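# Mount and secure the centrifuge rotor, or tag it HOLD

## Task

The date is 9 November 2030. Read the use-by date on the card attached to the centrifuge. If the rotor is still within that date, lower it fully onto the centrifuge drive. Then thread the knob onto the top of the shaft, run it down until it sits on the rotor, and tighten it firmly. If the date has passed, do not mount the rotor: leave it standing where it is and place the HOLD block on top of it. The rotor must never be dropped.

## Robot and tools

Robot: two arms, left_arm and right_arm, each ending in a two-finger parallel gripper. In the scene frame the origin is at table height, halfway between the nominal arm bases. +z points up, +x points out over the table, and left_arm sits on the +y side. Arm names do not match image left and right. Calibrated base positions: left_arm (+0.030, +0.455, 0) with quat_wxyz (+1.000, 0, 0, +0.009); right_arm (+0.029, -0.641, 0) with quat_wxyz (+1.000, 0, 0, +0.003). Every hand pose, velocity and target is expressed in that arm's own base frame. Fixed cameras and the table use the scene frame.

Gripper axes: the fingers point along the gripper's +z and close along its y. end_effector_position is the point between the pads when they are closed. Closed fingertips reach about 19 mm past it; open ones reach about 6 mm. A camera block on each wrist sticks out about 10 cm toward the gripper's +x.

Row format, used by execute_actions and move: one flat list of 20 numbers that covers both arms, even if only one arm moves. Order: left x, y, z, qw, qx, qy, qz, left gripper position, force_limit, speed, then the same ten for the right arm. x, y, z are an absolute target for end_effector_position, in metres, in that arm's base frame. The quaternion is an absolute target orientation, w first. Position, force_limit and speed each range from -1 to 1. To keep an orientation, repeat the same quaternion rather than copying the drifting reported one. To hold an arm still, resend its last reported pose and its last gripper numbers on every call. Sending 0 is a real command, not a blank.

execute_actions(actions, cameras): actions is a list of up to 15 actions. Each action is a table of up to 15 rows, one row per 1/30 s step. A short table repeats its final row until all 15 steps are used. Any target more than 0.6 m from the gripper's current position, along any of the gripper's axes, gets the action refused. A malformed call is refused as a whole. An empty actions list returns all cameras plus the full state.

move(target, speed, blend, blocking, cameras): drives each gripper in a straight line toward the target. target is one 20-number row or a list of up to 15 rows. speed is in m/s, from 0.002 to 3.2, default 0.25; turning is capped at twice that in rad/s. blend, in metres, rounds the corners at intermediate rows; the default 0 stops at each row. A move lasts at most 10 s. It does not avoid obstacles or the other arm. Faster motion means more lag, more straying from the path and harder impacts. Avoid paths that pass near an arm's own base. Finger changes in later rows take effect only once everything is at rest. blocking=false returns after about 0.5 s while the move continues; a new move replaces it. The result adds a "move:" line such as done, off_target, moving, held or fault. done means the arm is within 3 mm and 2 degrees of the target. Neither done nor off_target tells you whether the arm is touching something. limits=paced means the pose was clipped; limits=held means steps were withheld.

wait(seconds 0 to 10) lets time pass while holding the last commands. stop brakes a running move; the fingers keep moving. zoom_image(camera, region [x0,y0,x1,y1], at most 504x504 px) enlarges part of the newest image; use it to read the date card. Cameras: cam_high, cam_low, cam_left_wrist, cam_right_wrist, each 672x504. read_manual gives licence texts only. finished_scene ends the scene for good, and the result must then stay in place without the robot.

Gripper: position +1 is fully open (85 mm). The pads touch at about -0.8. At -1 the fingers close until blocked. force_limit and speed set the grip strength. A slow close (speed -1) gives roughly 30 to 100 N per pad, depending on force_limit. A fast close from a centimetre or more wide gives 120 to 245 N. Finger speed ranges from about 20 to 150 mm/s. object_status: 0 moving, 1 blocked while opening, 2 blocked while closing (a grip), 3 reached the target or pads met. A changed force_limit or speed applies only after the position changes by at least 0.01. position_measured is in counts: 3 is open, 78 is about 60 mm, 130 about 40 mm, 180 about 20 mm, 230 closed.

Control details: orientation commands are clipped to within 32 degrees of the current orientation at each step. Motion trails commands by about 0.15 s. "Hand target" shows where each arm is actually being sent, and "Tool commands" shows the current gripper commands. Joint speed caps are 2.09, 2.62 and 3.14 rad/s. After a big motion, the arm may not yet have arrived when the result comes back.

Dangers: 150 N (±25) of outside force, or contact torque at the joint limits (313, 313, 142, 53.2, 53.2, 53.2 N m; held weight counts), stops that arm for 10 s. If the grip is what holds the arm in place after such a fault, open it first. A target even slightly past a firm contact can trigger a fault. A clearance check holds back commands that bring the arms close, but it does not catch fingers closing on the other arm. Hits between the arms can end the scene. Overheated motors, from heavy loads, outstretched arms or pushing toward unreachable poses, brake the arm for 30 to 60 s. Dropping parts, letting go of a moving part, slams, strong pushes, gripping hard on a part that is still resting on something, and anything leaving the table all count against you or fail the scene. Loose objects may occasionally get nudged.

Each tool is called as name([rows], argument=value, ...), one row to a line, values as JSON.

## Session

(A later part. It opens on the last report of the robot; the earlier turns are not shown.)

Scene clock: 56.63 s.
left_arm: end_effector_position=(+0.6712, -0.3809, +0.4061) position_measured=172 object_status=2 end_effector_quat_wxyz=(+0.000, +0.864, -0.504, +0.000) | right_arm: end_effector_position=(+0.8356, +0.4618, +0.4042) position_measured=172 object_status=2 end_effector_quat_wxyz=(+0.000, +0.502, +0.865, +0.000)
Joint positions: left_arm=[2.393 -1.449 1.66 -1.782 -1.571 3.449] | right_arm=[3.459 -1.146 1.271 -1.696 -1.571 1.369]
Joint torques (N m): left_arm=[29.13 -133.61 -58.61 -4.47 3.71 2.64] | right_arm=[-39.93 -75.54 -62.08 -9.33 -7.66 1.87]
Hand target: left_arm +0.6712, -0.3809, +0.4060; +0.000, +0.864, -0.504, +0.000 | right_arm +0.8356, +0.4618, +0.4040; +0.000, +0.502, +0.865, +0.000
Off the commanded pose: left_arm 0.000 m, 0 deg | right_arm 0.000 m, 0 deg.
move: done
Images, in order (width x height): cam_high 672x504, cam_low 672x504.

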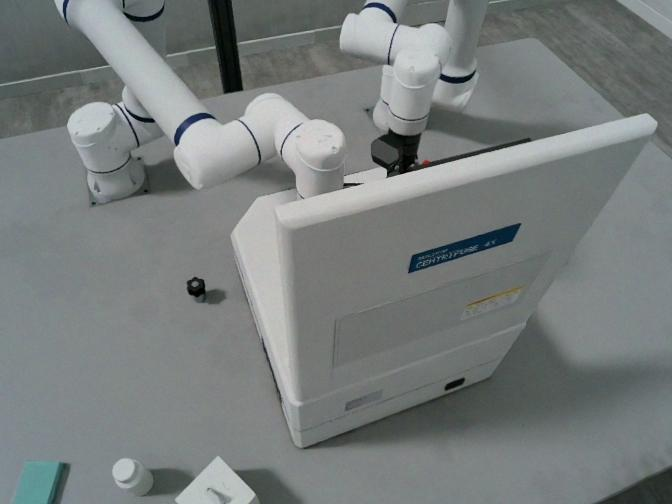

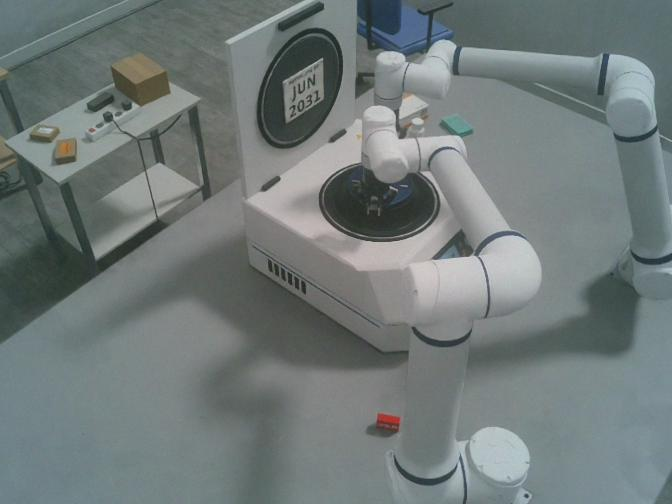

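move(target=[0.6712, -0.3809,0.394,0,0.86384,-0.50377,0,-1,0.1,-1,0.83555,0.4618,0.392,0,0.50151,0.86515,0,-1,0.1,-1], speed=0.03)

move(target=[0.6712, -0.3809,0.382,0,0.86384,-0.50377,0,-1,0.1,-1,0.83555,0.4618,0.380,0,0.50151,0.86515,0,-1,0.1,-1], speed=0.03)

move(target=[0.6712, -0.3809,0.372,0,0.86384,-0.50377,0,-1,0.1,-1,0.83555,0.4618,0.370,0,0.50151,0.86515,0,-1,0.1,-1], speed=0.025)

move(target=[0.6712, -0.3809,0.362,0,0.86384,-0.50377,0,-1,0.1,-1,0.83555,0.4618,0.360,0,0.50151,0.86515,0,-1,0.1,-1], speed=0.025)

Scene clock: 57.70 s.
left_arm: end_effector_position=(+0.6712, -0.3809, +0.3941) position_measured=172 object_status=2 end_effector_quat_wxyz=(+0.000, +0.864, -0.504, +0.000) | right_arm: end_effector_position=(+0.8356, +0.4618, +0.3921) position_measured=172 object_status=2 end_effector_quat_wxyz=(+0.000, +0.502, +0.865, +0.000)
Joint positions: left_arm=[2.393 -1.445 1.677 -1.803 -1.571 3.449] | right_arm=[3.459 -1.143 1.289 -1.716 -1.571 1.369]
Joint torques (N m): left_arm=[27.52 -132.25 -56.62 -4.89 3.72 2.52] | right_arm=[-41.14 -75.09 -61.2 -8.39 -7.31 0.98]
Hand target: left_arm +0.6712, -0.3809, +0.3940; +0.000, +0.864, -0.504, +0.000 | right_arm +0.8356, +0.4618, +0.3920; +0.000, +0.502, +0.865, +0.000
Off the commanded pose: left_arm 0.000 m, 0 deg | right_arm 0.000 m, 0 deg.
move: done

Scene clock: 58.50 s.
left_arm: end_effector_position=(+0.6712, -0.3809, +0.3821) position_measured=172 object_status=2 end_effector_quat_wxyz=(+0.000, +0.864, -0.504, +0.000) | right_arm: end_effector_position=(+0.8356, +0.4618, +0.3801) position_measured=172 object_status=2 end_effector_quat_wxyz=(+0.000, +0.502, +0.865, +0.000)
Joint positions: left_arm=[2.393 -1.44 1.693 -1.824 -1.571 3.449] | right_arm=[3.459 -1.14 1.305 -1.736 -1.571 1.369]
Joint torques (N m): left_arm=[27.02 -131.8 -55.63 -5.48 3.74 2.56] | right_arm=[-42.18 -73.23 -63.84 -8.23 -7.61 1.19]
Hand target: left_arm +0.6712, -0.3809, +0.3820; +0.000, +0.864, -0.504, +0.000 | right_arm +0.8356, +0.4618, +0.3800; +0.000, +0.502, +0.865, +0.000
Off the commanded pose: left_arm 0.000 m, 0 deg | right_arm 0.000 m, 0 deg.
move: done

Scene clock: 59.27 s.
left_arm: end_effector_position=(+0.6712, -0.3809, +0.3721) position_measured=172 object_status=2 end_effector_quat_wxyz=(+0.000, +0.864, -0.504, +0.000) | right_arm: end_effector_position=(+0.8356, +0.4618, +0.3702) position_measured=172 object_status=2 end_effector_quat_wxyz=(+0.000, +0.502, +0.865, +0.000)
Joint positions: left_arm=[2.393 -1.436 1.706 -1.841 -1.571 3.449] | right_arm=[3.459 -1.137 1.319 -1.753 -1.571 1.369]
Joint torques (N m): left_arm=[27.36 -130.97 -55.18 -5.07 3.72 2.55] | right_arm=[-43.39 -75.42 -61.88 -9.17 -7.69 1.05]
Hand target: left_arm +0.6712, -0.3809, +0.3720; +0.000, +0.864, -0.504, +0.000 | right_arm +0.8356, +0.4618, +0.3700; +0.000, +0.502, +0.865, +0.000
Off the commanded pose: left_arm 0.000 m, 0 deg | right_arm 0.000 m, 0 deg.
move: done

Scene clock: 60.03 s.
left_arm: end_effector_position=(+0.6712, -0.3809, +0.3621) position_measured=172 object_status=2 end_effector_quat_wxyz=(+0.000, +0.864, -0.504, +0.000) | right_arm: end_effector_position=(+0.8356, +0.4618, +0.3602) position_measured=172 object_status=2 end_effector_quat_wxyz=(+0.000, +0.502, +0.865, +0.000)
Joint positions: left_arm=[2.393 -1.431 1.719 -1.859 -1.571 3.449] | right_arm=[3.459 -1.134 1.332 -1.769 -1.571 1.369]
Joint torques (N m): left_arm=[25.07 -129.94 -54.29 -4.87 3.4 2.32] | right_arm=[-42.13 -71.6 -59.51 -9.08 -7.7 0.71]
Hand target: left_arm +0.6712, -0.3809, +0.3620; +0.000, +0.864, -0.504, +0.000 | right_arm +0.8356, +0.4618, +0.3600; +0.000, +0.502, +0.865, +0.000
Off the commanded pose: left_arm 0.000 m, 0 deg | right_arm 0.000 m, 0 deg.
move: done

move(target=[0.6712, -0.3809,0.355,0,0.86384,-0.50377,0,-1,0.1,-1,0.83555,0.4618,0.353,0,0.50151,0.86515,0,-1,0.1,-1], speed=0.02)

move(target=[0.6712, -0.3809,0.348,0,0.86384,-0.50377,0,-1,0.1,-1,0.83555,0.4618,0.346,0,0.50151,0.86515,0,-1,0.1,-1], speed=0.02)

move(target=[0.6712, -0.3809,0.342,0,0.86384,-0.50377,0,-1,0.1,-1,0.83555,0.4618,0.340,0,0.50151,0.86515,0,-1,0.1,-1], speed=0.02, cameras=["cam_low","cam_left_wrist","cam_right_wrist"])

Scene clock: 61.00 s.
left_arm: end_effector_position=(+0.6712, -0.3809, +0.3551) position_measured=172 object_status=2 end_effector_quat_wxyz=(+0.000, +0.864, -0.504, +0.000) | right_arm: end_effector_position=(+0.8355, +0.4618, +0.3532) position_measured=172 object_status=2 end_effector_quat_wxyz=(+0.000, +0.502, +0.865, +0.000)
Joint positions: left_arm=[2.393 -1.428 1.728 -1.871 -1.571 3.449] | right_arm=[3.459 -1.132 1.341 -1.78 -1.571 1.369]
Joint torques (N m): left_arm=[25.3 -125.52 -53.74 -5.94 4.29 2.23] | right_arm=[-48.17 -64.53 -59.71 -9.46 -7.6 0.85]
Hand target: left_arm +0.6712, -0.3809, +0.3550; +0.000, +0.864, -0.504, +0.000 | right_arm +0.8356, +0.4618, +0.3530; +0.000, +0.502, +0.865, +0.000
Off the commanded pose: left_arm 0.000 m, 0 deg | right_arm 0.000 m, 0 deg.
move: done

Scene clock: 61.73 s.
left_arm: end_effector_position=(+0.6712, -0.3809, +0.3481) position_measured=172 object_status=2 end_effector_quat_wxyz=(+0.000, +0.864, -0.504, +0.000) | right_arm: end_effector_position=(+0.8355, +0.4618, +0.3461) position_measured=172 object_status=2 end_effector_quat_wxyz=(+0.000, +0.502, +0.865, +0.000)
Joint positions: left_arm=[2.393 -1.424 1.737 -1.883 -1.571 3.449] | right_arm=[3.459 -1.129 1.35 -1.792 -1.571 1.369]
Joint torques (N m): left_arm=[23.58 -120.47 -51.73 -6.44 5.13 2.03] | right_arm=[-48.03 -60.51 -57.4 -10.43 -7.55 0.33]
Hand target: left_arm +0.6712, -0.3809, +0.3480; +0.000, +0.864, -0.504, +0.000 | right_arm +0.8356, +0.4618, +0.3460; +0.000, +0.502, +0.865, +0.000
Off the commanded pose: left_arm 0.000 m, 0 deg | right_arm 0.000 m, 0 deg.
move: done

Scene clock: 62.47 s.
left_arm: end_effector_position=(+0.6712, -0.3809, +0.3421) position_measured=172 object_status=2 end_effector_quat_wxyz=(+0.000, +0.864, -0.504, +0.000) | right_arm: end_effector_position=(+0.8355, +0.4618, +0.3401) position_measured=172 object_status=2 end_effector_quat_wxyz=(+0.000, +0.502, +0.865, +0.000)
Joint positions: left_arm=[2.393 -1.421 1.744 -1.894 -1.571 3.449] | right_arm=[3.459 -1.127 1.358 -1.802 -1.571 1.369]
Joint torques (N m): left_arm=[22.85 -118.07 -52.42 -7.31 6.25 1.91] | right_arm=[-49.26 -64.19 -57.1 -10.24 -7.21 0.22]
Hand target: left_arm +0.6712, -0.3809, +0.3420; +0.000, +0.864, -0.504, +0.000 | right_arm +0.8356, +0.4618, +0.3400; +0.000, +0.502, +0.865, +0.000
Off the commanded pose: left_arm 0.000 m, 0 deg | right_arm 0.000 m, 0 deg.
move: done
camera_calibration:
cam_left_wrist: T_world_to_cam=[[-0.868392, -0.495519, -0.0188957, 0.412523], [-0.471472, 0.813243, 0.341102, 0.526194], [-0.153655, 0.305119, -0.939836, 0.66649], [0, 0, 0, 1]] pos_world=[0.708726, -0.426869, 0.454701]
cam_right_wrist: T_world_to_cam=[[0.874004, 0.485916, 0.00127146, -0.945235], [0.458068, -0.824781, 0.331528, -0.0931467], [0.162143, -0.289174, -0.943445, 0.445264], [0, 0, 0, 1]] pos_world=[0.796611, 0.511238, 0.452164]
Images, in order (width x height): cam_low 672x504, cam_left_wrist 672x504, cam_right_wrist 672x504.

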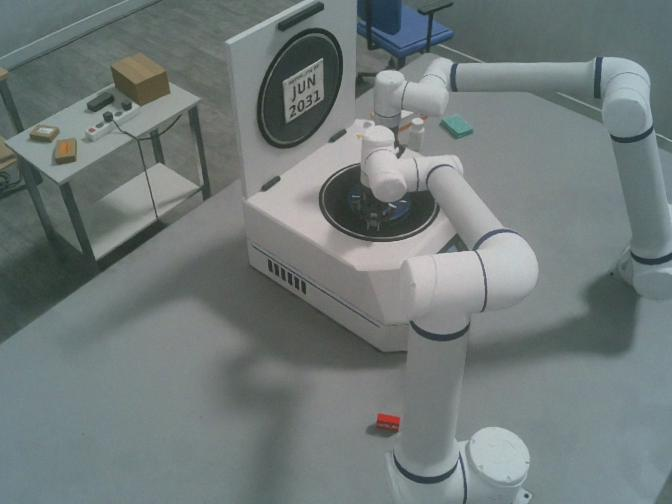

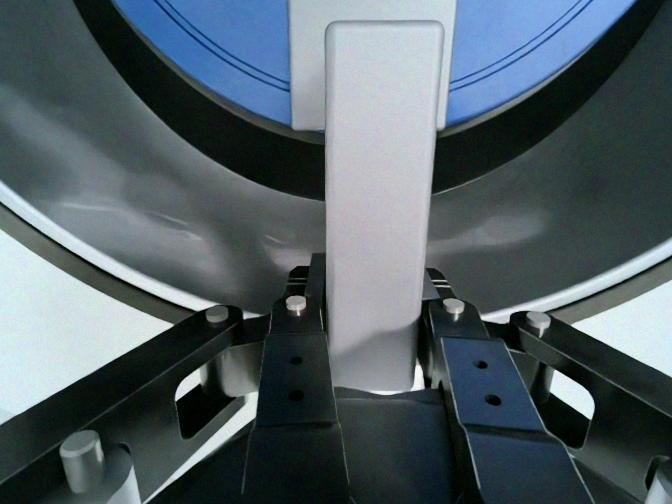

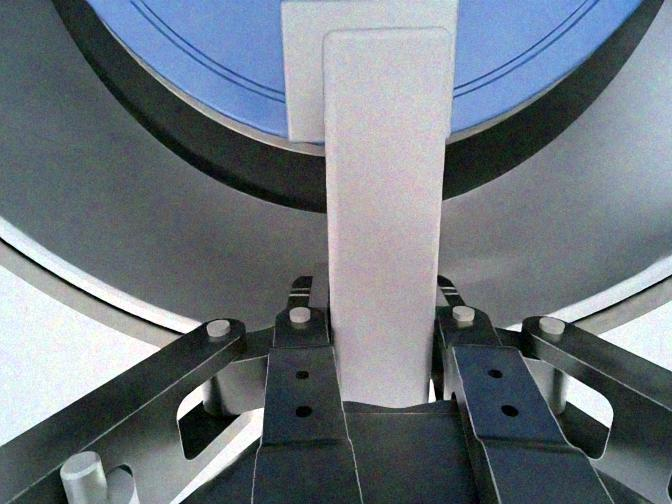

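move(target=[0.6712, -0.3809,0.336,0,0.86384,-0.50377,0,-1,0.1,-1,0.83555,0.4618,0.334,0,0.50151,0.86515,0,-1,0.1,-1], speed=0.02)

move(target=[0.6712, -0.3809,0.331,0,0.86384,-0.50377,0,-1,0.1,-1,0.83555,0.4618,0.329,0,0.50151,0.86515,0,-1,0.1,-1], speed=0.02)

Scene clock: 63.50 s.
left_arm: end_effector_position=(+0.6712, -0.3809, +0.3361) position_measured=172 object_status=2 end_effector_quat_wxyz=(+0.000, +0.864, -0.504, +0.000) | right_arm: end_effector_position=(+0.8355, +0.4618, +0.3341) position_measured=172 object_status=2 end_effector_quat_wxyz=(+0.000, +0.502, +0.865, +0.000)
Joint positions: left_arm=[2.393 -1.418 1.752 -1.905 -1.571 3.449] | right_arm=[3.459 -1.124 1.365 -1.811 -1.571 1.369]
Joint torques (N m): left_arm=[21.92 -115.34 -51.63 -7.45 7.93 2.18] | right_arm=[-46.28 -60.19 -56.51 -10.75 -7.22 0.07]
Hand target: left_arm +0.6712, -0.3809, +0.3360; +0.000, +0.864, -0.504, +0.000 | right_arm +0.8356, +0.4618, +0.3340; +0.000, +0.502, +0.865, +0.000
Off the commanded pose: left_arm 0.000 m, 0 deg | right_arm 0.000 m, 0 deg.
move: done

Scene clock: 64.20 s.
left_arm: end_effector_position=(+0.6712, -0.3809, +0.3311) position_measured=172 object_status=2 end_effector_quat_wxyz=(+0.000, +0.864, -0.504, +0.000) | right_arm: end_effector_position=(+0.8355, +0.4618, +0.3291) position_measured=172 object_status=2 end_effector_quat_wxyz=(+0.000, +0.502, +0.865, +0.000)
Joint positions: left_arm=[2.393 -1.415 1.758 -1.913 -1.571 3.449] | right_arm=[3.459 -1.122 1.371 -1.819 -1.571 1.369]
Joint torques (N m): left_arm=[20.56 -113.48 -51.15 -8.17 8.51 1.61] | right_arm=[-47.58 -60.38 -58.81 -11.79 -7.55 -0.18]
Hand target: left_arm +0.6712, -0.3809, +0.3310; +0.000, +0.864, -0.504, +0.000 | right_arm +0.8356, +0.4618, +0.3290; +0.000, +0.502, +0.865, +0.000
Off the commanded pose: left_arm 0.000 m, 0 deg | right_arm 0.000 m, 0 deg.
move: done

move(target=[0.6702, -0.3809,0.331,0,0.86384,-0.50377,0,-1,0.1,-1,0.83455,0.4618,0.329,0,0.50151,0.86515,0,-1,0.1,-1], speed=0.02)

Scene clock: 65.50 s.
left_arm: end_effector_position=(+0.6703, -0.3809, +0.3310) position_measured=172 object_status=2 end_effector_quat_wxyz=(+0.000, +0.864, -0.504, +0.000) | right_arm: end_effector_position=(+0.8346, +0.4618, +0.3290) position_measured=172 object_status=2 end_effector_quat_wxyz=(+0.000, +0.502, +0.865, +0.000)
Joint positions: left_arm=[2.392 -1.417 1.76 -1.914 -1.571 3.448] | right_arm=[3.46 -1.124 1.373 -1.82 -1.571 1.369]
Joint torques (N m): left_arm=[11.95 -200.02 -54.72 -0.06 2.7 -2.37] | right_arm=[-27.53 -89.15 -53.82 -6.52 -7.29 3.29]
Hand target: left_arm +0.6702, -0.3809, +0.3310; +0.000, +0.864, -0.504, +0.000 | right_arm +0.8346, +0.4618, +0.3290; +0.000, +0.502, +0.865, +0.000
Off the commanded pose: left_arm 0.000 m, 0 deg | right_arm 0.000 m, 0 deg.
move: done

move(target=[0.6702, -0.3809,0.326,0,0.86384,-0.50377,0,-1,0.1,-1,0.83455,0.4618,0.324,0,0.50151,0.86515,0,-1,0.1,-1], speed=0.02)

move(target=[0.6702, -0.3809,0.322,0,0.86384,-0.50377,0,-1,0.1,-1,0.83455,0.4618,0.320,0,0.50151,0.86515,0,-1,0.1,-1], speed=0.015, cameras=["cam_left_wrist","cam_right_wrist"])

Scene clock: 66.33 s.
left_arm: end_effector_position=(+0.6702, -0.3809, +0.3261) position_measured=172 object_status=2 end_effector_quat_wxyz=(+0.000, +0.864, -0.504, +0.000) | right_arm: end_effector_position=(+0.8346, +0.4618, +0.3241) position_measured=172 object_status=2 end_effector_quat_wxyz=(+0.000, +0.502, +0.865, +0.000)
Joint positions: left_arm=[2.392 -1.414 1.765 -1.922 -1.571 3.448] | right_arm=[3.46 -1.122 1.379 -1.828 -1.571 1.369]
Joint torques (N m): left_arm=[13.98 -150.95 -53.86 -1.11 2.65 -2.14] | right_arm=[-27.53 -66.45 -50.89 -6.71 -7.39 2.41]
Hand target: left_arm +0.6702, -0.3809, +0.3260; +0.000, +0.864, -0.504, +0.000 | right_arm +0.8346, +0.4618, +0.3240; +0.000, +0.502, +0.865, +0.000
Off the commanded pose: left_arm 0.000 m, 0 deg | right_arm 0.000 m, 0 deg.
move: done

Scene clock: 67.03 s.
left_arm: end_effector_position=(+0.6703, -0.3810, +0.3227) position_measured=172 object_status=2 end_effector_quat_wxyz=(+0.000, +0.864, -0.504, +0.000) | right_arm: end_effector_position=(+0.8347, +0.4618, +0.3207) position_measured=172 object_status=2 end_effector_quat_wxyz=(+0.000, +0.502, +0.865, +0.000)
Joint positions: left_arm=[2.392 -1.412 1.77 -1.929 -1.571 3.448] | right_arm=[3.46 -1.121 1.383 -1.835 -1.571 1.369]
Joint torques (N m): left_arm=[16.64 9.3 5.8 -1.91 3.2 -2.16] | right_arm=[-27.17 -8.91 -7.17 -2.72 -4.07 2.42]
Hand target: left_arm +0.6702, -0.3809, +0.3220; +0.000, +0.864, -0.504, +0.000 | right_arm +0.8345, +0.4618, +0.3200; +0.000, +0.502, +0.865, +0.000
Off the commanded pose: left_arm 0.001 m, 0 deg | right_arm 0.001 m, 0 deg.
move: done
camera_calibration:
cam_left_wrist: T_world_to_cam=[[-0.868392, -0.495508, -0.0191778, 0.411416], [-0.471669, 0.813441, 0.340356, 0.532891], [-0.153049, 0.304608, -0.940101, 0.647571], [0, 0, 0, 1]] pos_world=[0.707728, -0.426871, 0.4353]
cam_right_wrist: T_world_to_cam=[[0.873957, 0.485999, 0.00208238, -0.944694], [0.457877, -0.824809, 0.33172, -0.0861749], [0.162933, -0.288955, -0.943376, 0.426352], [0, 0, 0, 1]] pos_world=[0.795613, 0.511239, 0.432764]
Images, in order (width x height): cam_left_wrist 672x504, cam_right_wrist 672x504.

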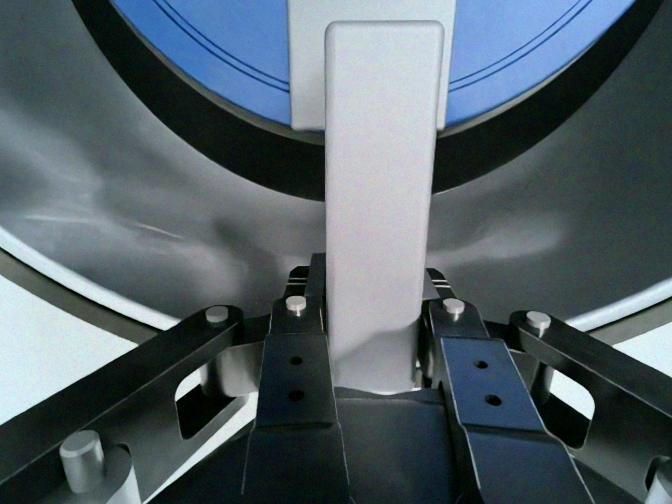

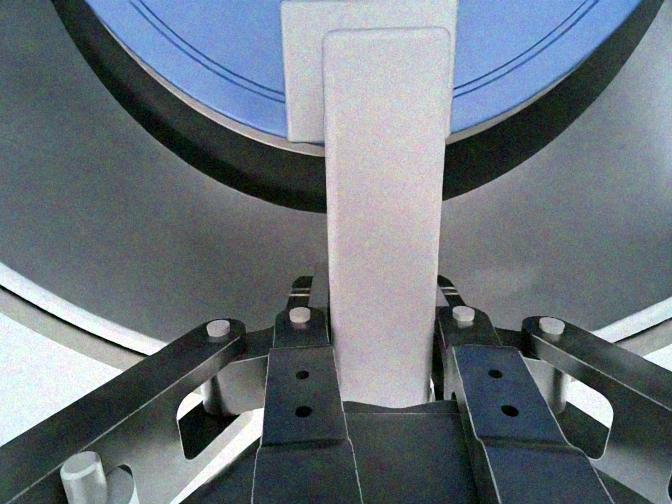

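move(target=[0.6702, -0.3809,0.3232,0,0.86384,-0.50377,0,-1,0.1,-1,0.83455,0.4618,0.3212,0,0.50151,0.86515,0,-1,0.1,-1], speed=0.02)

Scene clock: 68.10 s.
left_arm: end_effector_position=(+0.6702, -0.3809, +0.3229) position_measured=172 object_status=2 end_effector_quat_wxyz=(+0.000, +0.864, -0.504, +0.000) | right_arm: end_effector_position=(+0.8345, +0.4618, +0.3209) position_measured=172 object_status=2 end_effector_quat_wxyz=(+0.000, +0.502, +0.865, +0.000)
Joint positions: left_arm=[2.392 -1.412 1.769 -1.928 -1.571 3.448] | right_arm=[3.46 -1.12 1.383 -1.833 -1.571 1.369]
Joint torques (N m): left_arm=[19.93 -59.1 -17.3 9.18 3.92 -1.95] | right_arm=[-28.74 -31.79 -22.45 0.55 -0.13 2.38]
Hand target: left_arm +0.6702, -0.3809, +0.3232; +0.000, +0.864, -0.504, +0.000 | right_arm +0.8345, +0.4618, +0.3212; +0.000, +0.502, +0.865, +0.000
Off the commanded pose: left_arm 0.000 m, 0 deg | right_arm 0.000 m, 0 deg.
move: done

move(target=[0.6702, -0.3809,0.3236,0,0.86384,-0.50377,0,-1,0.1,-1,0.83455,0.4618,0.3216,0,0.50151,0.86515,0,-1,0.1,-1], speed=0.02)

move(target=[0.6691, -0.3815,0.3236,0,0.86603,-0.50,0,-1,0.1,-1,0.83565,0.4624,0.3216,0,0.49772,0.86733,0,-1,0.1,-1], speed=0.02)

Scene clock: 68.97 s.
left_arm: end_effector_position=(+0.6702, -0.3809, +0.3235) position_measured=172 object_status=2 end_effector_quat_wxyz=(+0.000, +0.864, -0.504, +0.000) | right_arm: end_effector_position=(+0.8345, +0.4618, +0.3215) position_measured=172 object_status=2 end_effector_quat_wxyz=(+0.000, +0.502, +0.865, +0.000)
Joint positions: left_arm=[2.392 -1.412 1.769 -1.927 -1.571 3.448] | right_arm=[3.46 -1.121 1.382 -1.832 -1.571 1.369]
Joint torques (N m): left_arm=[22.75 -97.15 -33.39 8.11 4.42 -1.67] | right_arm=[-29.27 -49.04 -38.33 -1.17 -1.87 2.11]
Hand target: left_arm +0.6702, -0.3809, +0.3236; +0.000, +0.864, -0.504, +0.000 | right_arm +0.8345, +0.4618, +0.3216; +0.000, +0.502, +0.865, +0.000
Off the commanded pose: left_arm 0.000 m, 0 deg | right_arm 0.000 m, 0 deg.
move: done

Scene clock: 69.70 s.
left_arm: end_effector_position=(+0.6691, -0.3815, +0.3236) position_measured=172 object_status=2 end_effector_quat_wxyz=(+0.000, +0.866, -0.500, +0.000) | right_arm: end_effector_position=(+0.8356, +0.4624, +0.3216) position_measured=172 object_status=2 end_effector_quat_wxyz=(+0.000, +0.498, +0.867, +0.000)
Joint positions: left_arm=[2.391 -1.413 1.77 -1.927 -1.571 3.438] | right_arm=[3.46 -1.119 1.379 -1.831 -1.571 1.361]
Joint torques (N m): left_arm=[7.9 -104 -16.25 0.41 4.77 -2.41] | right_arm=[-24.9 -32.56 -41.89 -1.47 -3.59 -4.27]
Hand target: left_arm +0.6691, -0.3815, +0.3236; +0.000, +0.866, -0.500, +0.000 | right_arm +0.8356, +0.4624, +0.3216; +0.000, +0.498, +0.867, +0.000
Off the commanded pose: left_arm 0.000 m, 0 deg | right_arm 0.000 m, 0 deg.
move: done

move(target=[0.66687,-0.38284,0.3236,0,0.87036,-0.49242,0,-1,0.1,-1,0.83789,0.46374,0.3216,0,0.49014,0.87164,0,-1,0.1,-1], speed=0.02)

Scene clock: 70.67 s.
left_arm: end_effector_position=(+0.6669, -0.3828, +0.3236) position_measured=172 object_status=2 end_effector_quat_wxyz=(+0.000, +0.870, -0.492, +0.000) | right_arm: end_effector_position=(+0.8379, +0.4637, +0.3216) position_measured=172 object_status=2 end_effector_quat_wxyz=(+0.000, +0.490, +0.872, +0.000)
Joint positions: left_arm=[2.388 -1.416 1.772 -1.927 -1.571 3.417] | right_arm=[3.461 -1.115 1.373 -1.829 -1.571 1.344]
Joint torques (N m): left_arm=[6.91 -103.48 -15.18 0.42 5.29 -2.54] | right_arm=[-23.31 -33.93 -39.52 -1.74 -5.4 -3.5]
Hand target: left_arm +0.6669, -0.3828, +0.3236; +0.000, +0.870, -0.492, +0.000 | right_arm +0.8379, +0.4637, +0.3216; +0.000, +0.490, +0.872, +0.000
Off the commanded pose: left_arm 0.000 m, 0 deg | right_arm 0.000 m, 0 deg.
move: done

move([
  [0.66687,-0.38284,0.3255,0,0.87036,-0.49242,0,-1,0.1,-1,0.83789,0.46374,0.3235,0,0.49014,0.87164,0,-1,0.1,-1],
  [0.66687,-0.38284,0.3225,0,0.87036,-0.49242,0,-1,0.1,-1,0.83789,0.46374,0.3205,0,0.49014,0.87164,0,-1,0.1,-1],
], speed=0.015)

Scene clock: 72.23 s.
left_arm: end_effector_position=(+0.6669, -0.3829, +0.3233) position_measured=172 object_status=2 end_effector_quat_wxyz=(+0.000, +0.870, -0.492, +0.000) | right_arm: end_effector_position=(+0.8380, +0.4638, +0.3213) position_measured=172 object_status=2 end_effector_quat_wxyz=(+0.000, +0.490, +0.872, +0.000)
Joint positions: left_arm=[2.387 -1.416 1.773 -1.929 -1.571 3.417] | right_arm=[3.461 -1.114 1.373 -1.831 -1.571 1.344]
Joint torques (N m): left_arm=[20.72 -31.15 -7.02 -1.47 4.49 -2.21] | right_arm=[-42.34 -27 -18.99 -2.94 -5.2 -3.68]
Hand target: left_arm +0.6669, -0.3828, +0.3225; +0.000, +0.870, -0.492, +0.000 | right_arm +0.8379, +0.4637, +0.3205; +0.000, +0.490, +0.872, +0.000
Off the commanded pose: left_arm 0.001 m, 0 deg | right_arm 0.001 m, 0 deg.
move: done

move([
  [0.66687,-0.38284,0.3255,0,0.87036,-0.49242,0,-1,0.1,-1,0.83789,0.46374,0.3235,0,0.49014,0.87164,0,-1,0.1,-1],
  [0.67362,-0.37902,0.3255,0,0.85717,-0.51504,0,-1,0.1,-1,0.83117,0.45989,0.3235,0,0.51279,0.85852,0,-1,0.1,-1],
  [0.67362,-0.37902,0.3225,0,0.85717,-0.51504,0,-1,0.1,-1,0.83117,0.45989,0.3205,0,0.51279,0.85852,0,-1,0.1,-1],
], speed=0.015)

Scene clock: 75.43 s.
left_arm: end_effector_position=(+0.6737, -0.3791, +0.3232) position_measured=172 object_status=2 end_effector_quat_wxyz=(+0.000, +0.857, -0.515, +0.000) | right_arm: end_effector_position=(+0.8313, +0.4599, +0.3212) position_measured=172 object_status=2 end_effector_quat_wxyz=(+0.000, +0.513, +0.859, +0.000)
Joint positions: left_arm=[2.397 -1.409 1.765 -1.928 -1.571 3.479] | right_arm=[3.459 -1.127 1.392 -1.837 -1.571 1.394]
Joint torques (N m): left_arm=[27.29 -26.55 -7.54 -2.07 3.14 3.02] | right_arm=[-44.05 -26.09 -17.48 -3.26 -5.4 3.28]
Hand target: left_arm +0.6736, -0.3790, +0.3225; +0.000, +0.857, -0.515, +0.000 | right_arm +0.8312, +0.4599, +0.3205; +0.000, +0.513, +0.859, +0.000
Off the commanded pose: left_arm 0.001 m, 0 deg | right_arm 0.001 m, 0 deg.
move: done

move([
  [0.67362,-0.37902,0.350,0,0.85717,-0.51504,0,-1,0.1,-1,0.83117,0.45989,0.348,0,0.51279,0.85852,0,-1,0.1,-1],
  [0.66304,-0.38523,0.350,0,0.87777,-0.47908,0,-1,0.1,-1,0.84171,0.46615,0.348,0,0.47677,0.87903,0,-1,0.1,-1],
  [0.6530,-0.39228,0.350,0,0.89687,-0.44229,0,-1,0.1,-1,0.85171,0.47326,0.348,0,0.43994,0.89803,0,-1,0.1,-1],
  [0.6530,-0.39228,0.340,0,0.89687,-0.44229,0,-1,0.1,-1,0.85171,0.47326,0.338,0,0.43994,0.89803,0,-1,0.1,-1],
], speed=0.04, blend=[0,0.005,0,0])

move(target=[0.6530,-0.39228,0.334,0,0.89687,-0.44229,0,-1,0.1,-1,0.85171,0.47326,0.332,0,0.43994,0.89803,0,-1,0.1,-1], speed=0.015)

move(target=[0.6530,-0.39228,0.329,0,0.89687,-0.44229,0,-1,0.1,-1,0.85171,0.47326,0.327,0,0.43994,0.89803,0,-1,0.1,-1], speed=0.015)

Scene clock: 80.00 s.
left_arm: end_effector_position=(+0.6530, -0.3923, +0.3401) position_measured=172 object_status=2 end_effector_quat_wxyz=(+0.000, +0.897, -0.442, +0.000) | right_arm: end_effector_position=(+0.8517, +0.4733, +0.3381) position_measured=172 object_status=2 end_effector_quat_wxyz=(+0.000, +0.440, +0.898, +0.000)
Joint positions: left_arm=[2.365 -1.436 1.766 -1.9 -1.571 3.282] | right_arm=[3.466 -1.093 1.311 -1.789 -1.571 1.235]
Joint torques (N m): left_arm=[10.91 -153.9 -49.89 1.99 4.05 -2.67] | right_arm=[-42.11 -65.76 -49.47 -6.76 -5.18 -3.64]
Hand target: left_arm +0.6530, -0.3923, +0.3400; +0.000, +0.897, -0.442, +0.000 | right_arm +0.8517, +0.4733, +0.3380; +0.000, +0.440, +0.898, +0.000
Off the commanded pose: left_arm 0.000 m, 0 deg | right_arm 0.000 m, 0 deg.
move: done

Scene clock: 80.73 s.
left_arm: end_effector_position=(+0.6530, -0.3923, +0.3341) position_measured=172 object_status=2 end_effector_quat_wxyz=(+0.000, +0.897, -0.442, +0.000) | right_arm: end_effector_position=(+0.8517, +0.4733, +0.3321) position_measured=172 object_status=2 end_effector_quat_wxyz=(+0.000, +0.440, +0.898, +0.000)
Joint positions: left_arm=[2.365 -1.433 1.773 -1.911 -1.571 3.282] | right_arm=[3.466 -1.091 1.319 -1.798 -1.571 1.235]
Joint torques (N m): left_arm=[11.74 -154.81 -49.38 1.64 4.16 -2.44] | right_arm=[-50.14 -68.43 -52.58 -7.4 -4.27 -3.45]
Hand target: left_arm +0.6530, -0.3923, +0.3340; +0.000, +0.897, -0.442, +0.000 | right_arm +0.8517, +0.4733, +0.3320; +0.000, +0.440, +0.898, +0.000
Off the commanded pose: left_arm 0.000 m, 0 deg | right_arm 0.000 m, 0 deg.
move: done

Scene clock: 81.43 s.
left_arm: end_effector_position=(+0.6530, -0.3923, +0.3291) position_measured=172 object_status=2 end_effector_quat_wxyz=(+0.000, +0.897, -0.442, +0.000) | right_arm: end_effector_position=(+0.8517, +0.4733, +0.3271) position_measured=172 object_status=2 end_effector_quat_wxyz=(+0.000, +0.440, +0.898, +0.000)
Joint positions: left_arm=[2.365 -1.43 1.779 -1.92 -1.571 3.282] | right_arm=[3.466 -1.089 1.325 -1.806 -1.571 1.235]
Joint torques (N m): left_arm=[13.84 -152.88 -49.7 1.99 3.9 -2.63] | right_arm=[-52.02 -65.55 -50.53 -6.52 -4.21 -3.71]
Hand target: left_arm +0.6530, -0.3923, +0.3290; +0.000, +0.897, -0.442, +0.000 | right_arm +0.8517, +0.4733, +0.3270; +0.000, +0.440, +0.898, +0.000
Off the commanded pose: left_arm 0.000 m, 0 deg | right_arm 0.000 m, 0 deg.
move: done

move([
  [0.66304,-0.38523,0.329,0,0.87777,-0.47908,0,-1,0.1,-1,0.84171,0.46615,0.327,0,0.47677,0.87903,0,-1,0.1,-1],
  [0.67135,-0.38026,0.3265,0,0.86163,-0.50754,0,-1,0.1,-1,0.83343,0.46113,0.3245,0,0.50528,0.86296,0,-1,0.1,-1],
  [0.67135,-0.38026,0.3225,0,0.86163,-0.50754,0,-1,0.1,-1,0.83343,0.46113,0.3205,0,0.50528,0.86296,0,-1,0.1,-1],
], speed=[0.04,0.04,0.015], blend=[0.005,0,0])

Scene clock: 84.87 s.
left_arm: end_effector_position=(+0.6715, -0.3803, +0.3232) position_measured=172 object_status=2 end_effector_quat_wxyz=(+0.000, +0.862, -0.508, +0.000) | right_arm: end_effector_position=(+0.8336, +0.4611, +0.3212) position_measured=172 object_status=2 end_effector_quat_wxyz=(+0.000, +0.505, +0.863, +0.000)
Joint positions: left_arm=[2.394 -1.411 1.768 -1.928 -1.571 3.459] | right_arm=[3.459 -1.123 1.386 -1.835 -1.571 1.377]
Joint torques (N m): left_arm=[25.05 -37.13 -10.69 -2.57 1.77 2.93] | right_arm=[-40.9 -30.27 -22.98 -4.29 -4.02 2.75]
Hand target: left_arm +0.6713, -0.3803, +0.3225; +0.000, +0.862, -0.508, +0.000 | right_arm +0.8334, +0.4611, +0.3205; +0.000, +0.505, +0.863, +0.000
Off the commanded pose: left_arm 0.001 m, 0 deg | right_arm 0.001 m, 0 deg.
move: done

move([
  [0.67135,-0.38026,0.330,0,0.86163,-0.50754,0,-1,0.1,-1,0.83343,0.46113,0.328,0,0.50528,0.86296,0,-1,0.1,-1],
  [0.66304,-0.38523,0.330,0,0.87777,-0.47908,0,-1,0.1,-1,0.84171,0.46615,0.328,0,0.47677,0.87903,0,-1,0.1,-1],
  [0.6530,-0.39228,0.330,0,0.89687,-0.44229,0,-1,0.1,-1,0.85171,0.47326,0.328,0,0.43994,0.89803,0,-1,0.1,-1],
  [0.6530,-0.39228,0.3265,0,0.89687,-0.44229,0,-1,0.1,-1,0.85171,0.47326,0.3245,0,0.43994,0.89803,0,-1,0.1,-1],
], speed=[0.03,0.04,0.04,0.015], blend=[0,0.005,0,0])

move(target=[0.6530,-0.39228,0.3245,0,0.89687,-0.44229,0,-1,0.1,-1,0.85171,0.47326,0.3225,0,0.43994,0.89803,0,-1,0.1,-1], speed=0.015)

move(target=[0.6530,-0.39228,0.3230,0,0.89687,-0.44229,0,-1,0.1,-1,0.85171,0.47326,0.3210,0,0.43994,0.89803,0,-1,0.1,-1], speed=0.015)

Scene clock: 88.53 s.
left_arm: end_effector_position=(+0.6530, -0.3923, +0.3266) position_measured=172 object_status=2 end_effector_quat_wxyz=(+0.000, +0.897, -0.442, +0.000) | right_arm: end_effector_position=(+0.8517, +0.4733, +0.3246) position_measured=172 object_status=2 end_effector_quat_wxyz=(+0.000, +0.440, +0.898, +0.000)
Joint positions: left_arm=[2.365 -1.429 1.782 -1.924 -1.571 3.282] | right_arm=[3.466 -1.088 1.328 -1.81 -1.571 1.235]
Joint torques (N m): left_arm=[9.21 -155.2 -49.79 1.55 3.1 -2.54] | right_arm=[-40.52 -66.41 -50.87 -7.02 -6.69 -3.96]
Hand target: left_arm +0.6530, -0.3923, +0.3265; +0.000, +0.897, -0.442, +0.000 | right_arm +0.8517, +0.4733, +0.3245; +0.000, +0.440, +0.898, +0.000
Off the commanded pose: left_arm 0.000 m, 0 deg | right_arm 0.000 m, 0 deg.
move: done

Scene clock: 89.23 s.
left_arm: end_effector_position=(+0.6530, -0.3923, +0.3246) position_measured=172 object_status=2 end_effector_quat_wxyz=(+0.000, +0.897, -0.442, +0.000) | right_arm: end_effector_position=(+0.8517, +0.4733, +0.3226) position_measured=172 object_status=2 end_effector_quat_wxyz=(+0.000, +0.440, +0.898, +0.000)
Joint positions: left_arm=[2.365 -1.428 1.784 -1.928 -1.571 3.282] | right_arm=[3.466 -1.087 1.33 -1.814 -1.571 1.235]
Joint torques (N m): left_arm=[8.08 -153.14 -49.23 1.79 4.38 -2.28] | right_arm=[-51.05 -66.14 -50.7 -6.85 -5.97 -3.33]
Hand target: left_arm +0.6530, -0.3923, +0.3245; +0.000, +0.897, -0.442, +0.000 | right_arm +0.8517, +0.4733, +0.3225; +0.000, +0.440, +0.898, +0.000
Off the commanded pose: left_arm 0.000 m, 0 deg | right_arm 0.000 m, 0 deg.
move: done

Scene clock: 89.93 s.
left_arm: end_effector_position=(+0.6530, -0.3923, +0.3230) position_measured=172 object_status=2 end_effector_quat_wxyz=(+0.000, +0.897, -0.442, +0.000) | right_arm: end_effector_position=(+0.8517, +0.4733, +0.3210) position_measured=172 object_status=2 end_effector_quat_wxyz=(+0.000, +0.440, +0.898, +0.000)
Joint positions: left_arm=[2.365 -1.427 1.786 -1.93 -1.571 3.282] | right_arm=[3.466 -1.087 1.332 -1.816 -1.571 1.235]
Joint torques (N m): left_arm=[8.86 -154.45 -49.02 1.97 4.13 -2.23] | right_arm=[-52.26 -67.21 -49.23 -6.64 -5.86 -3.87]
Hand target: left_arm +0.6530, -0.3923, +0.3230; +0.000, +0.897, -0.442, +0.000 | right_arm +0.8517, +0.4733, +0.3210; +0.000, +0.440, +0.898, +0.000
Off the commanded pose: left_arm 0.000 m, 0 deg | right_arm 0.000 m, 0 deg.
move: done

move(target=[0.6530,-0.39228,0.3215,0,0.89687,-0.44229,0,-1,0.1,-1,0.85171,0.47326,0.3195,0,0.43994,0.89803,0,-1,0.1,-1], speed=0.015)

move(target=[0.6530,-0.39228,0.3195,0,0.89687,-0.44229,0,-1,0.1,-1,0.85171,0.47326,0.3175,0,0.43994,0.89803,0,-1,0.1,-1], speed=0.015)

Scene clock: 91.80 s.
left_arm: end_effector_position=(+0.6530, -0.3923, +0.3215) position_measured=172 object_status=2 end_effector_quat_wxyz=(+0.000, +0.897, -0.442, +0.000) | right_arm: end_effector_position=(+0.8517, +0.4733, +0.3195) position_measured=172 object_status=2 end_effector_quat_wxyz=(+0.000, +0.440, +0.898, +0.000)
Joint positions: left_arm=[2.365 -1.426 1.788 -1.933 -1.571 3.282] | right_arm=[3.466 -1.086 1.334 -1.818 -1.571 1.235]
Joint torques (N m): left_arm=[8.78 -153.41 -48.81 2.04 4.05 -2.37] | right_arm=[-53.53 -67.69 -49.37 -6.41 -4.39 -3.68]
Hand target: left_arm +0.6530, -0.3923, +0.3215; +0.000, +0.897, -0.442, +0.000 | right_arm +0.8517, +0.4733, +0.3195; +0.000, +0.440, +0.898, +0.000
Off the commanded pose: left_arm 0.000 m, 0 deg | right_arm 0.000 m, 0 deg.
move: done

Scene clock: 92.50 s.
left_arm: end_effector_position=(+0.6530, -0.3923, +0.3197) position_measured=172 object_status=2 end_effector_quat_wxyz=(+0.000, +0.897, -0.442, +0.000) | right_arm: end_effector_position=(+0.8517, +0.4733, +0.3177) position_measured=172 object_status=2 end_effector_quat_wxyz=(+0.000, +0.440, +0.898, +0.000)
Joint positions: left_arm=[2.365 -1.425 1.79 -1.937 -1.571 3.282] | right_arm=[3.466 -1.085 1.336 -1.822 -1.571 1.235]
Joint torques (N m): left_arm=[7.95 -132.84 -41.41 0.7 4.04 -2.3] | right_arm=[-54.23 -59.28 -43.23 -5.9 -4.43 -3.46]
Hand target: left_arm +0.6530, -0.3923, +0.3195; +0.000, +0.897, -0.442, +0.000 | right_arm +0.8517, +0.4733, +0.3175; +0.000, +0.440, +0.898, +0.000
Off the commanded pose: left_arm 0.000 m, 0 deg | right_arm 0.000 m, 0 deg.
move: done

move([
  [0.6530,-0.39228,0.3215,0,0.89687,-0.44229,0,-1,0.1,-1,0.85171,0.47326,0.3195,0,0.43994,0.89803,0,-1,0.1,-1],
  [0.64896,-0.39550,0.3215,0,0.90446,-0.42657,0,-1,0.1,-1,0.85574,0.47649,0.3195,0,0.42420,0.90557,0,-1,0.1,-1],
  [0.64896,-0.39550,0.3190,0,0.90446,-0.42657,0,-1,0.1,-1,0.85574,0.47649,0.3170,0,0.42420,0.90557,0,-1,0.1,-1],
], speed=[0.02,0.02,0.015])

Scene clock: 94.77 s.
left_arm: end_effector_position=(+0.6490, -0.3955, +0.3195) position_measured=172 object_status=2 end_effector_quat_wxyz=(+0.000, +0.904, -0.427, +0.000) | right_arm: end_effector_position=(+0.8558, +0.4765, +0.3175) position_measured=172 object_status=2 end_effector_quat_wxyz=(+0.000, +0.424, +0.906, +0.000)
Joint positions: left_arm=[2.359 -1.428 1.794 -1.938 -1.571 3.24] | right_arm=[3.467 -1.077 1.324 -1.818 -1.571 1.202]
Joint torques (N m): left_arm=[8.39 -113.45 -34.2 0.63 2.73 -2.58] | right_arm=[-42.81 -49.81 -38.57 -6.27 -7.31 -3.5]
Hand target: left_arm +0.6490, -0.3955, +0.3190; +0.000, +0.904, -0.427, +0.000 | right_arm +0.8557, +0.4765, +0.3170; +0.000, +0.424, +0.906, +0.000
Off the commanded pose: left_arm 0.000 m, 0 deg | right_arm 0.000 m, 0 deg.
move: done

wait(seconds=0.1, cameras=["cam_left_wrist","cam_right_wrist","cam_low"])

Scene clock: 94.97 s.
left_arm: end_effector_position=(+0.6490, -0.3955, +0.3192) position_measured=172 object_status=2 end_effector_quat_wxyz=(+0.000, +0.904, -0.427, +0.000) | right_arm: end_effector_position=(+0.8558, +0.4765, +0.3172) position_measured=172 object_status=2 end_effector_quat_wxyz=(+0.000, +0.424, +0.906, +0.000)
Joint positions: left_arm=[2.359 -1.427 1.794 -1.938 -1.571 3.24] | right_arm=[3.467 -1.077 1.324 -1.818 -1.571 1.202]
Joint torques (N m): left_arm=[9.08 -91.25 -28.95 -0.24 2.72 -2.66] | right_arm=[-41.78 -44.18 -34.17 -6.04 -8.17 -3.99]
Hand target: left_arm +0.6490, -0.3955, +0.3190; +0.000, +0.904, -0.427, +0.000 | right_arm +0.8557, +0.4765, +0.3170; +0.000, +0.424, +0.906, +0.000
Tool commands: left_gripper/position=-1.0 left_gripper/force_limit=+0.1 left_gripper/speed=-1.0 right_gripper/position=-1.0 right_gripper/force_limit=+0.1 right_gripper/speed=-1.0
Off the commanded pose: left_arm 0.000 m, 0 deg | right_arm 0.000 m, 0 deg.
wait: 0.10 s; at rest by 0.07 s
camera_calibration:
cam_left_wrist: T_world_to_cam=[[-0.769143, -0.638796, -0.0189345, 0.264487], [-0.605601, 0.719071, 0.340857, 0.585252], [-0.204123, 0.273634, -0.939925, 0.666308], [0, 0, 0, 1]] pos_world=[0.693866, -0.434209, 0.431801]
cam_right_wrist: T_world_to_cam=[[0.776301, 0.630361, 0.00148804, -0.955325], [0.594334, -0.732716, 0.331503, -0.243134], [0.210057, -0.256462, -0.943453, 0.368055], [0, 0, 0, 1]] pos_world=[0.80881, 0.518443, 0.429264]
Images, in order (width x height): cam_low 672x504, cam_left_wrist 672x504, cam_right_wrist 672x504.

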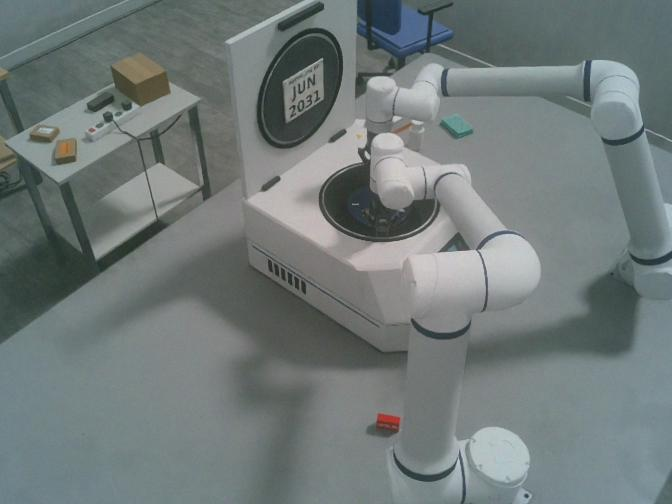

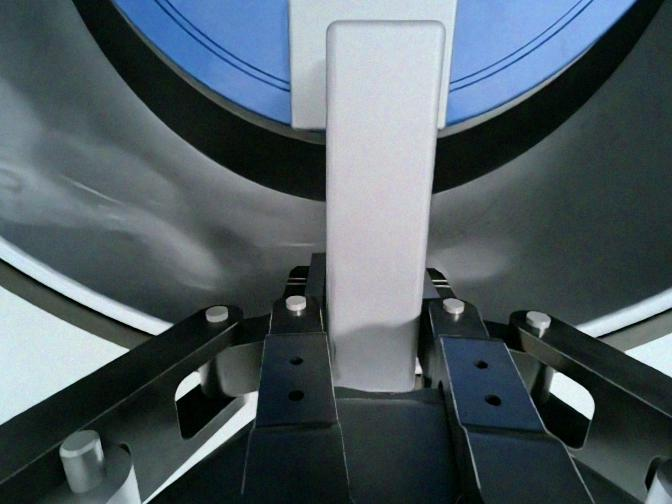

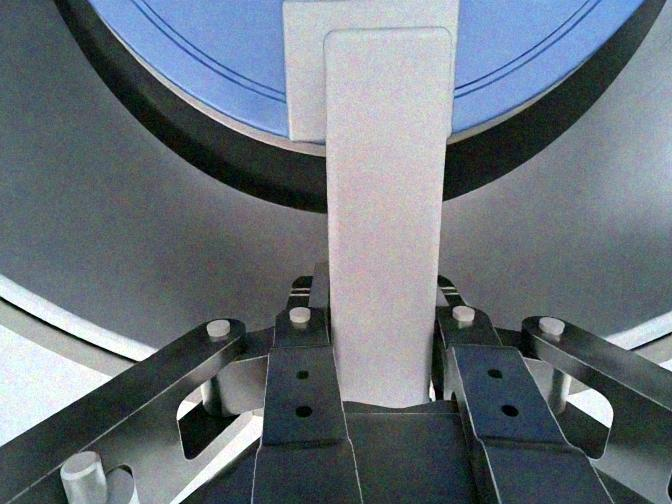

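move([
  [0.64896,-0.39550,0.3215,0,0.90446,-0.42657,0,-1,0.1,-1,0.85574,0.47649,0.3195,0,0.42420,0.90557,0,-1,0.1,-1],
  [0.64323,-0.40074,0.3215,0,0.91531,-0.40275,0,-1,0.1,-1,0.86145,0.48174,0.3195,0,0.40035,0.91636,0,-1,0.1,-1],
  [0.64323,-0.40074,0.3185,0,0.91531,-0.40275,0,-1,0.1,-1,0.86145,0.48174,0.3165,0,0.40035,0.91636,0,-1,0.1,-1],
], speed=[0.02,0.025,0.015])

Scene clock: 97.43 s.
left_arm: end_effector_position=(+0.6432, -0.4008, +0.3191) position_measured=172 object_status=2 end_effector_quat_wxyz=(+0.000, +0.915, -0.403, +0.000) | right_arm: end_effector_position=(+0.8615, +0.4818, +0.3171) position_measured=172 object_status=2 end_effector_quat_wxyz=(+0.000, +0.400, +0.916, +0.000)
Joint positions: left_arm=[2.348 -1.431 1.799 -1.939 -1.571 3.177] | right_arm=[3.471 -1.064 1.305 -1.812 -1.571 1.153]
Joint torques (N m): left_arm=[5.29 -60.9 -25.09 -4.4 2.38 -2.5] | right_arm=[-30.31 -37.32 -29.15 -6.23 -6.71 -3.96]
Hand target: left_arm +0.6432, -0.4007, +0.3185; +0.000, +0.915, -0.403, +0.000 | right_arm +0.8614, +0.4817, +0.3165; +0.000, +0.400, +0.916, +0.000
Off the commanded pose: left_arm 0.001 m, 0 deg | right_arm 0.001 m, 0 deg.
move: done

move([
  [0.64323,-0.40074,0.3260,0,0.91531,-0.40275,0,-1,0.1,-1,0.86145,0.48174,0.3240,0,0.40035,0.91636,0,-1,0.1,-1],
  [0.6530,-0.39228,0.3260,0,0.89687,-0.44229,0,-1,0.1,-1,0.85171,0.47326,0.3240,0,0.43994,0.89803,0,-1,0.1,-1],
  [0.65929,-0.38769,0.3260,0,0.88458,-0.46639,0,-1,0.1,-1,0.84546,0.46862,0.3240,0,0.46407,0.88579,0,-1,0.1,-1],
  [0.65929,-0.38769,0.3210,0,0.88458,-0.46639,0,-1,0.1,-1,0.84546,0.46862,0.3190,0,0.46407,0.88579,0,-1,0.1,-1],
], speed=[0.03,0.03,0.03,0.015], blend=[0,0.005,0,0])

Scene clock: 101.93 s.
left_arm: end_effector_position=(+0.6594, -0.3877, +0.3220) position_measured=172 object_status=2 end_effector_quat_wxyz=(+0.000, +0.885, -0.466, +0.001) | right_arm: end_effector_position=(+0.8456, +0.4687, +0.3199) position_measured=172 object_status=2 end_effector_quat_wxyz=(+0.000, +0.464, +0.886, +0.000)
Joint positions: left_arm=[2.376 -1.421 1.782 -1.933 -1.571 3.346] | right_arm=[3.463 -1.099 1.353 -1.826 -1.571 1.287]
Joint torques (N m): left_arm=[24.8 62.92 23.47 -2.66 3.36 3.17] | right_arm=[-51.68 5.94 2.83 -2.61 -6.25 2.68]
Hand target: left_arm +0.6593, -0.3877, +0.3210; +0.000, +0.885, -0.466, +0.000 | right_arm +0.8455, +0.4686, +0.3190; +0.000, +0.464, +0.886, +0.000
Off the commanded pose: left_arm 0.001 m, 0 deg | right_arm 0.001 m, 0 deg.
move: done

move([
  [0.65929,-0.38769,0.3260,0,0.88458,-0.46639,0,-1,0.1,-1,0.84546,0.46862,0.3240,0,0.46407,0.88579,0,-1,0.1,-1],
  [0.6530,-0.39228,0.3260,0,0.89687,-0.44229,0,-1,0.1,-1,0.85171,0.47326,0.3240,0,0.43994,0.89803,0,-1,0.1,-1],
  [0.64323,-0.40074,0.3260,0,0.91531,-0.40275,0,-1,0.1,-1,0.86145,0.48174,0.3240,0,0.40035,0.91636,0,-1,0.1,-1],
  [0.63446,-0.41060,0.3260,0,0.93201,-0.36244,0,-1,0.1,-1,0.87020,0.49168,0.3240,0,0.35999,0.93295,0,-1,0.1,-1],
  [0.63446,-0.41060,0.3188,0,0.93201,-0.36244,0,-1,0.1,-1,0.87020,0.49168,0.3168,0,0.35999,0.93295,0,-1,0.1,-1],
], speed=[0.03,0.04,0.04,0.04,0.015], blend=[0,0.005,0.005,0,0])

Scene clock: 102.90 s.
left_arm: end_effector_position=(+0.6596, -0.3889, +0.3242) position_measured=172 object_status=2 end_effector_quat_wxyz=(+0.002, +0.885, -0.466, +0.002) | right_arm: end_effector_position=(+0.8455, +0.4686, +0.3192) position_measured=172 object_status=2 end_effector_quat_wxyz=(+0.000, +0.464, +0.886, +0.000)
Joint positions: left_arm=[2.376 -1.423 1.78 -1.933 -1.573 3.346] | right_arm=[3.463 -1.099 1.353 -1.825 -1.571 1.287]
Joint torques (N m): left_arm=[0.18 -100.81 -51.08 -5.87 1.11 0.75] | right_arm=[-8.29 -9.79 -4.9 2.42 -0.25 2.58]
Hand target: left_arm +0.6596, -0.3889, +0.3242; +0.002, +0.885, -0.466, +0.002 | right_arm +0.8455, +0.4686, +0.3194; +0.000, +0.464, +0.886, +0.000
Tool commands: left_gripper/position=-1.0 left_gripper/force_limit=+0.098039 left_gripper/speed=-1.0 right_gripper/position=-1.0 right_gripper/force_limit=+0.1 right_gripper/speed=-1.0
Off the commanded pose: right_arm 0.034 m, 13 deg.
FORCE FAULT: contact force on the left arm reached its limit, and that arm stopped. The contact can be on any part of that arm, not only on its tool. That arm ran no command of this call. That arm is still stopped at the end of this call. That arm stays stopped for about 9 more seconds. Until then a move that you send moves the other arm only, and its call returns only when the move has ended. Once the stop has ended, the next robot result says so. If the stop ends while you think or write, that arm runs what you send next. While its stop runs, that arm takes no new command, but its gripper still runs the gripper command that each later call begins with. Until it ends, the stop uses up actions while you think or wait. An arm that is not stopped still takes commands.
move: fault (left_arm), off_target (right_arm; braked at the fault stop of left_arm); path passed 0 of 5 targets

move(target=[0.6596,-0.3889,0.3242,0.002,0.885,-0.466,0.002,-1,0.1,-1,0.8455,0.4686,0.3218,0,0.46407,0.88579,0,-1,0.1,-1], speed=0.02, cameras=["cam_left_wrist","cam_right_wrist"])

Scene clock: 103.73 s.
left_arm: end_effector_position=(+0.6596, -0.3889, +0.3242) position_measured=172 object_status=2 end_effector_quat_wxyz=(+0.002, +0.885, -0.466, +0.002) | right_arm: end_effector_position=(+0.8454, +0.4686, +0.3213) position_measured=172 object_status=2 end_effector_quat_wxyz=(+0.000, +0.464, +0.886, +0.000)
Joint positions: left_arm=[2.376 -1.423 1.78 -1.933 -1.573 3.346] | right_arm=[3.463 -1.1 1.351 -1.821 -1.571 1.287]
Joint torques (N m): left_arm=[-1.17 -98.17 -50.95 -5.77 1.04 0.57] | right_arm=[-12.92 -66.14 -44.62 0.73 -0.38 1.11]
Hand target: left_arm +0.6596, -0.3889, +0.3242; +0.002, +0.885, -0.466, +0.002 | right_arm +0.8455, +0.4686, +0.3218; +0.000, +0.464, +0.886, +0.000
Tool commands: left_gripper/position=-1.0 left_gripper/force_limit=+0.098039 left_gripper/speed=-1.0 right_gripper/position=-1.0 right_gripper/force_limit=+0.1 right_gripper/speed=-1.0
Off the commanded pose: right_arm 0.000 m, 0 deg.
FORCE FAULT, CONTINUED: the left arm was still stopped when this call began, by the force fault that an earlier result reported. That arm ran no command of this call. That arm is still stopped at the end of this call. That arm stays stopped for about 8 more seconds. If the stop ends while you think or write, that arm runs what you send next. While its stop runs, that arm takes no new command, but its gripper still runs the gripper command that each later call begins with.
move: done (right_arm), not run (left_arm; its earlier fault stop)
camera_calibration:
cam_left_wrist: T_world_to_cam=[[-0.822867, -0.567966, -0.017452, 0.339468], [-0.539781, 0.771697, 0.336333, 0.563677], [-0.177558, 0.286177, -0.941582, 0.659263], [0, 0, 0, 1]] pos_world=[0.700656, -0.430847, 0.437091]
cam_right_wrist: T_world_to_cam=[[0.829291, 0.558816, 0.000767105, -0.953273], [0.527041, -0.782591, 0.33133, -0.163843], [0.185753, -0.274364, -0.943515, 0.400998], [0, 0, 0, 1]] pos_world=[0.802406, 0.514502, 0.433365]
Images, in order (width x height): cam_left_wrist 672x504, cam_right_wrist 672x504.

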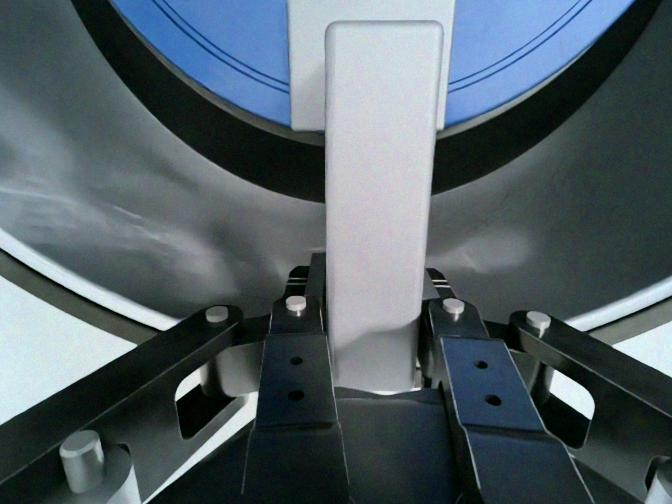

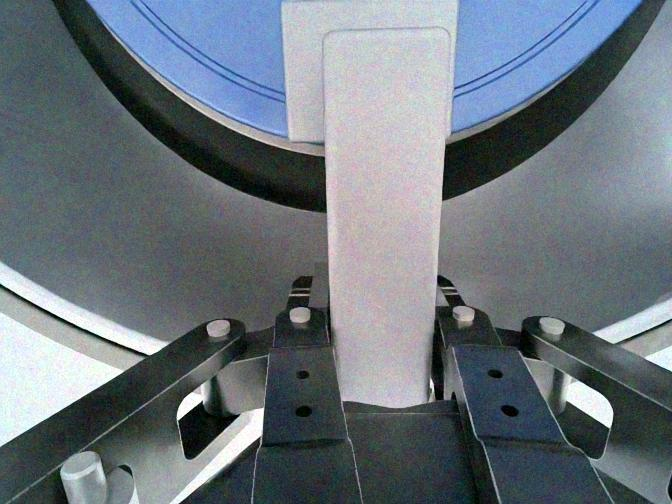

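wait(seconds=8)

Scene clock: 112.07 s.
left_arm: end_effector_position=(+0.6596, -0.3889, +0.3242) position_measured=172 object_status=2 end_effector_quat_wxyz=(+0.002, +0.885, -0.466, +0.002) | right_arm: end_effector_position=(+0.8455, +0.4686, +0.3218) position_measured=172 object_status=2 end_effector_quat_wxyz=(+0.000, +0.464, +0.886, +0.000)
Joint positions: left_arm=[2.376 -1.423 1.78 -1.933 -1.573 3.346] | right_arm=[3.463 -1.1 1.35 -1.821 -1.571 1.287]
Joint torques (N m): left_arm=[-0.88 -99.61 -51.58 -5.62 0.73 0.73] | right_arm=[-24.47 -75.49 -53.6 -3.63 -0.64 -2.32]
Hand target: left_arm +0.6596, -0.3889, +0.3242; +0.002, +0.885, -0.466, +0.002 | right_arm +0.8455, +0.4686, +0.3218; +0.000, +0.464, +0.886, +0.000
Tool commands: left_gripper/position=-1.0 left_gripper/force_limit=+0.098039 left_gripper/speed=-1.0 right_gripper/position=-1.0 right_gripper/force_limit=+0.1 right_gripper/speed=-1.0
Off the commanded pose: right_arm 0.000 m, 0 deg.
FORCE FAULT, CONTINUED: the left arm's stop, for the force fault that an earlier result reported, is over. The rest of the stop counts as 16 of the actions that you can send in this scene. That arm's target is now where it stood when the stop ended, not its last command. That arm accepts commands again.
wait: 8.00 s; at rest from the start

move([
  [0.65929,-0.38769,0.3270,0,0.88458,-0.46639,0,-1,0.1,-1,0.84546,0.46862,0.3250,0,0.46407,0.88579,0,-1,0.1,-1],
  [0.6530,-0.39228,0.3270,0,0.89687,-0.44229,0,-1,0.1,-1,0.85171,0.47326,0.3250,0,0.43994,0.89803,0,-1,0.1,-1],
  [0.64323,-0.40074,0.3270,0,0.91531,-0.40275,0,-1,0.1,-1,0.86145,0.48174,0.3250,0,0.40035,0.91636,0,-1,0.1,-1],
  [0.63446,-0.41060,0.3260,0,0.93201,-0.36244,0,-1,0.1,-1,0.87020,0.49168,0.3240,0,0.35999,0.93295,0,-1,0.1,-1],
  [0.63446,-0.41060,0.3222,0,0.93201,-0.36244,0,-1,0.1,-1,0.87020,0.49168,0.3202,0,0.35999,0.93295,0,-1,0.1,-1],
], speed=[0.03,0.04,0.04,0.04,0.015], blend=[0,0.005,0.005,0,0])

move(target=[0.63446,-0.41060,0.3205,0,0.93201,-0.36244,0,-1,0.1,-1,0.87020,0.49168,0.3185,0,0.35999,0.93295,0,-1,0.1,-1], speed=0.015)

Scene clock: 116.43 s.
left_arm: end_effector_position=(+0.6345, -0.4107, +0.3230) position_measured=172 object_status=2 end_effector_quat_wxyz=(+0.000, +0.932, -0.362, +0.000) | right_arm: end_effector_position=(+0.8703, +0.4917, +0.3211) position_measured=172 object_status=2 end_effector_quat_wxyz=(+0.000, +0.360, +0.933, +0.000)
Joint positions: left_arm=[2.33 -1.437 1.798 -1.933 -1.571 3.072] | right_arm=[3.477 -1.045 1.268 -1.795 -1.571 1.072]
Joint torques (N m): left_arm=[-0.91 44.12 -10.73 -17.97 5.88 -2.56] | right_arm=[12.73 -22.56 -15.48 -4.08 1.97 -3.76]
Hand target: left_arm +0.6345, -0.4106, +0.3222; +0.000, +0.932, -0.362, +0.000 | right_arm +0.8702, +0.4917, +0.3202; +0.000, +0.360, +0.933, +0.000
Off the commanded pose: left_arm 0.001 m, 0 deg | right_arm 0.001 m, 0 deg.
move: done

Scene clock: 116.93 s.
left_arm: end_effector_position=(+0.6338, -0.4116, +0.3245) position_measured=172 object_status=2 end_effector_quat_wxyz=(+0.002, +0.932, -0.362, +0.000) | right_arm: end_effector_position=(+0.8702, +0.4917, +0.3197) position_measured=172 object_status=2 end_effector_quat_wxyz=(+0.000, +0.360, +0.933, +0.000)
Joint positions: left_arm=[2.33 -1.438 1.797 -1.933 -1.575 3.072] | right_arm=[3.477 -1.044 1.269 -1.796 -1.571 1.072]
Joint torques (N m): left_arm=[0.04 -99.54 -51.18 -5.68 1.14 0.56] | right_arm=[14.49 -4.69 5.62 0.67 3.06 -3.39]
Hand target: left_arm +0.6338, -0.4116, +0.3245; +0.002, +0.932, -0.362, +0.000 | right_arm +0.8702, +0.4917, +0.3196; +0.000, +0.360, +0.933, +0.000
Tool commands: left_gripper/position=-1.0 left_gripper/force_limit=+0.098039 left_gripper/speed=-1.0 right_gripper/position=-1.0 right_gripper/force_limit=+0.1 right_gripper/speed=-1.0
Off the commanded pose: left_arm 0.004 m, 0 deg | right_arm 0.001 m, 0 deg.
FORCE FAULT: contact force on the left arm reached its limit, and that arm stopped. The contact can be on any part of that arm, not only on its tool. That arm's remaining commands of this call were not run. That arm is still stopped at the end of this call. That arm stays stopped for about 10 more seconds. Until then a move that you send moves the other arm only, and its call returns only when the move has ended. Once the stop has ended, the next robot result says so. If the stop ends while you think or write, that arm runs what you send next. While its stop runs, that arm takes no new command, but its gripper still runs the gripper command that each later call begins with. Until it ends, the stop uses up actions while you think or wait. An arm that is not stopped still takes commands.
move: fault (left_arm)


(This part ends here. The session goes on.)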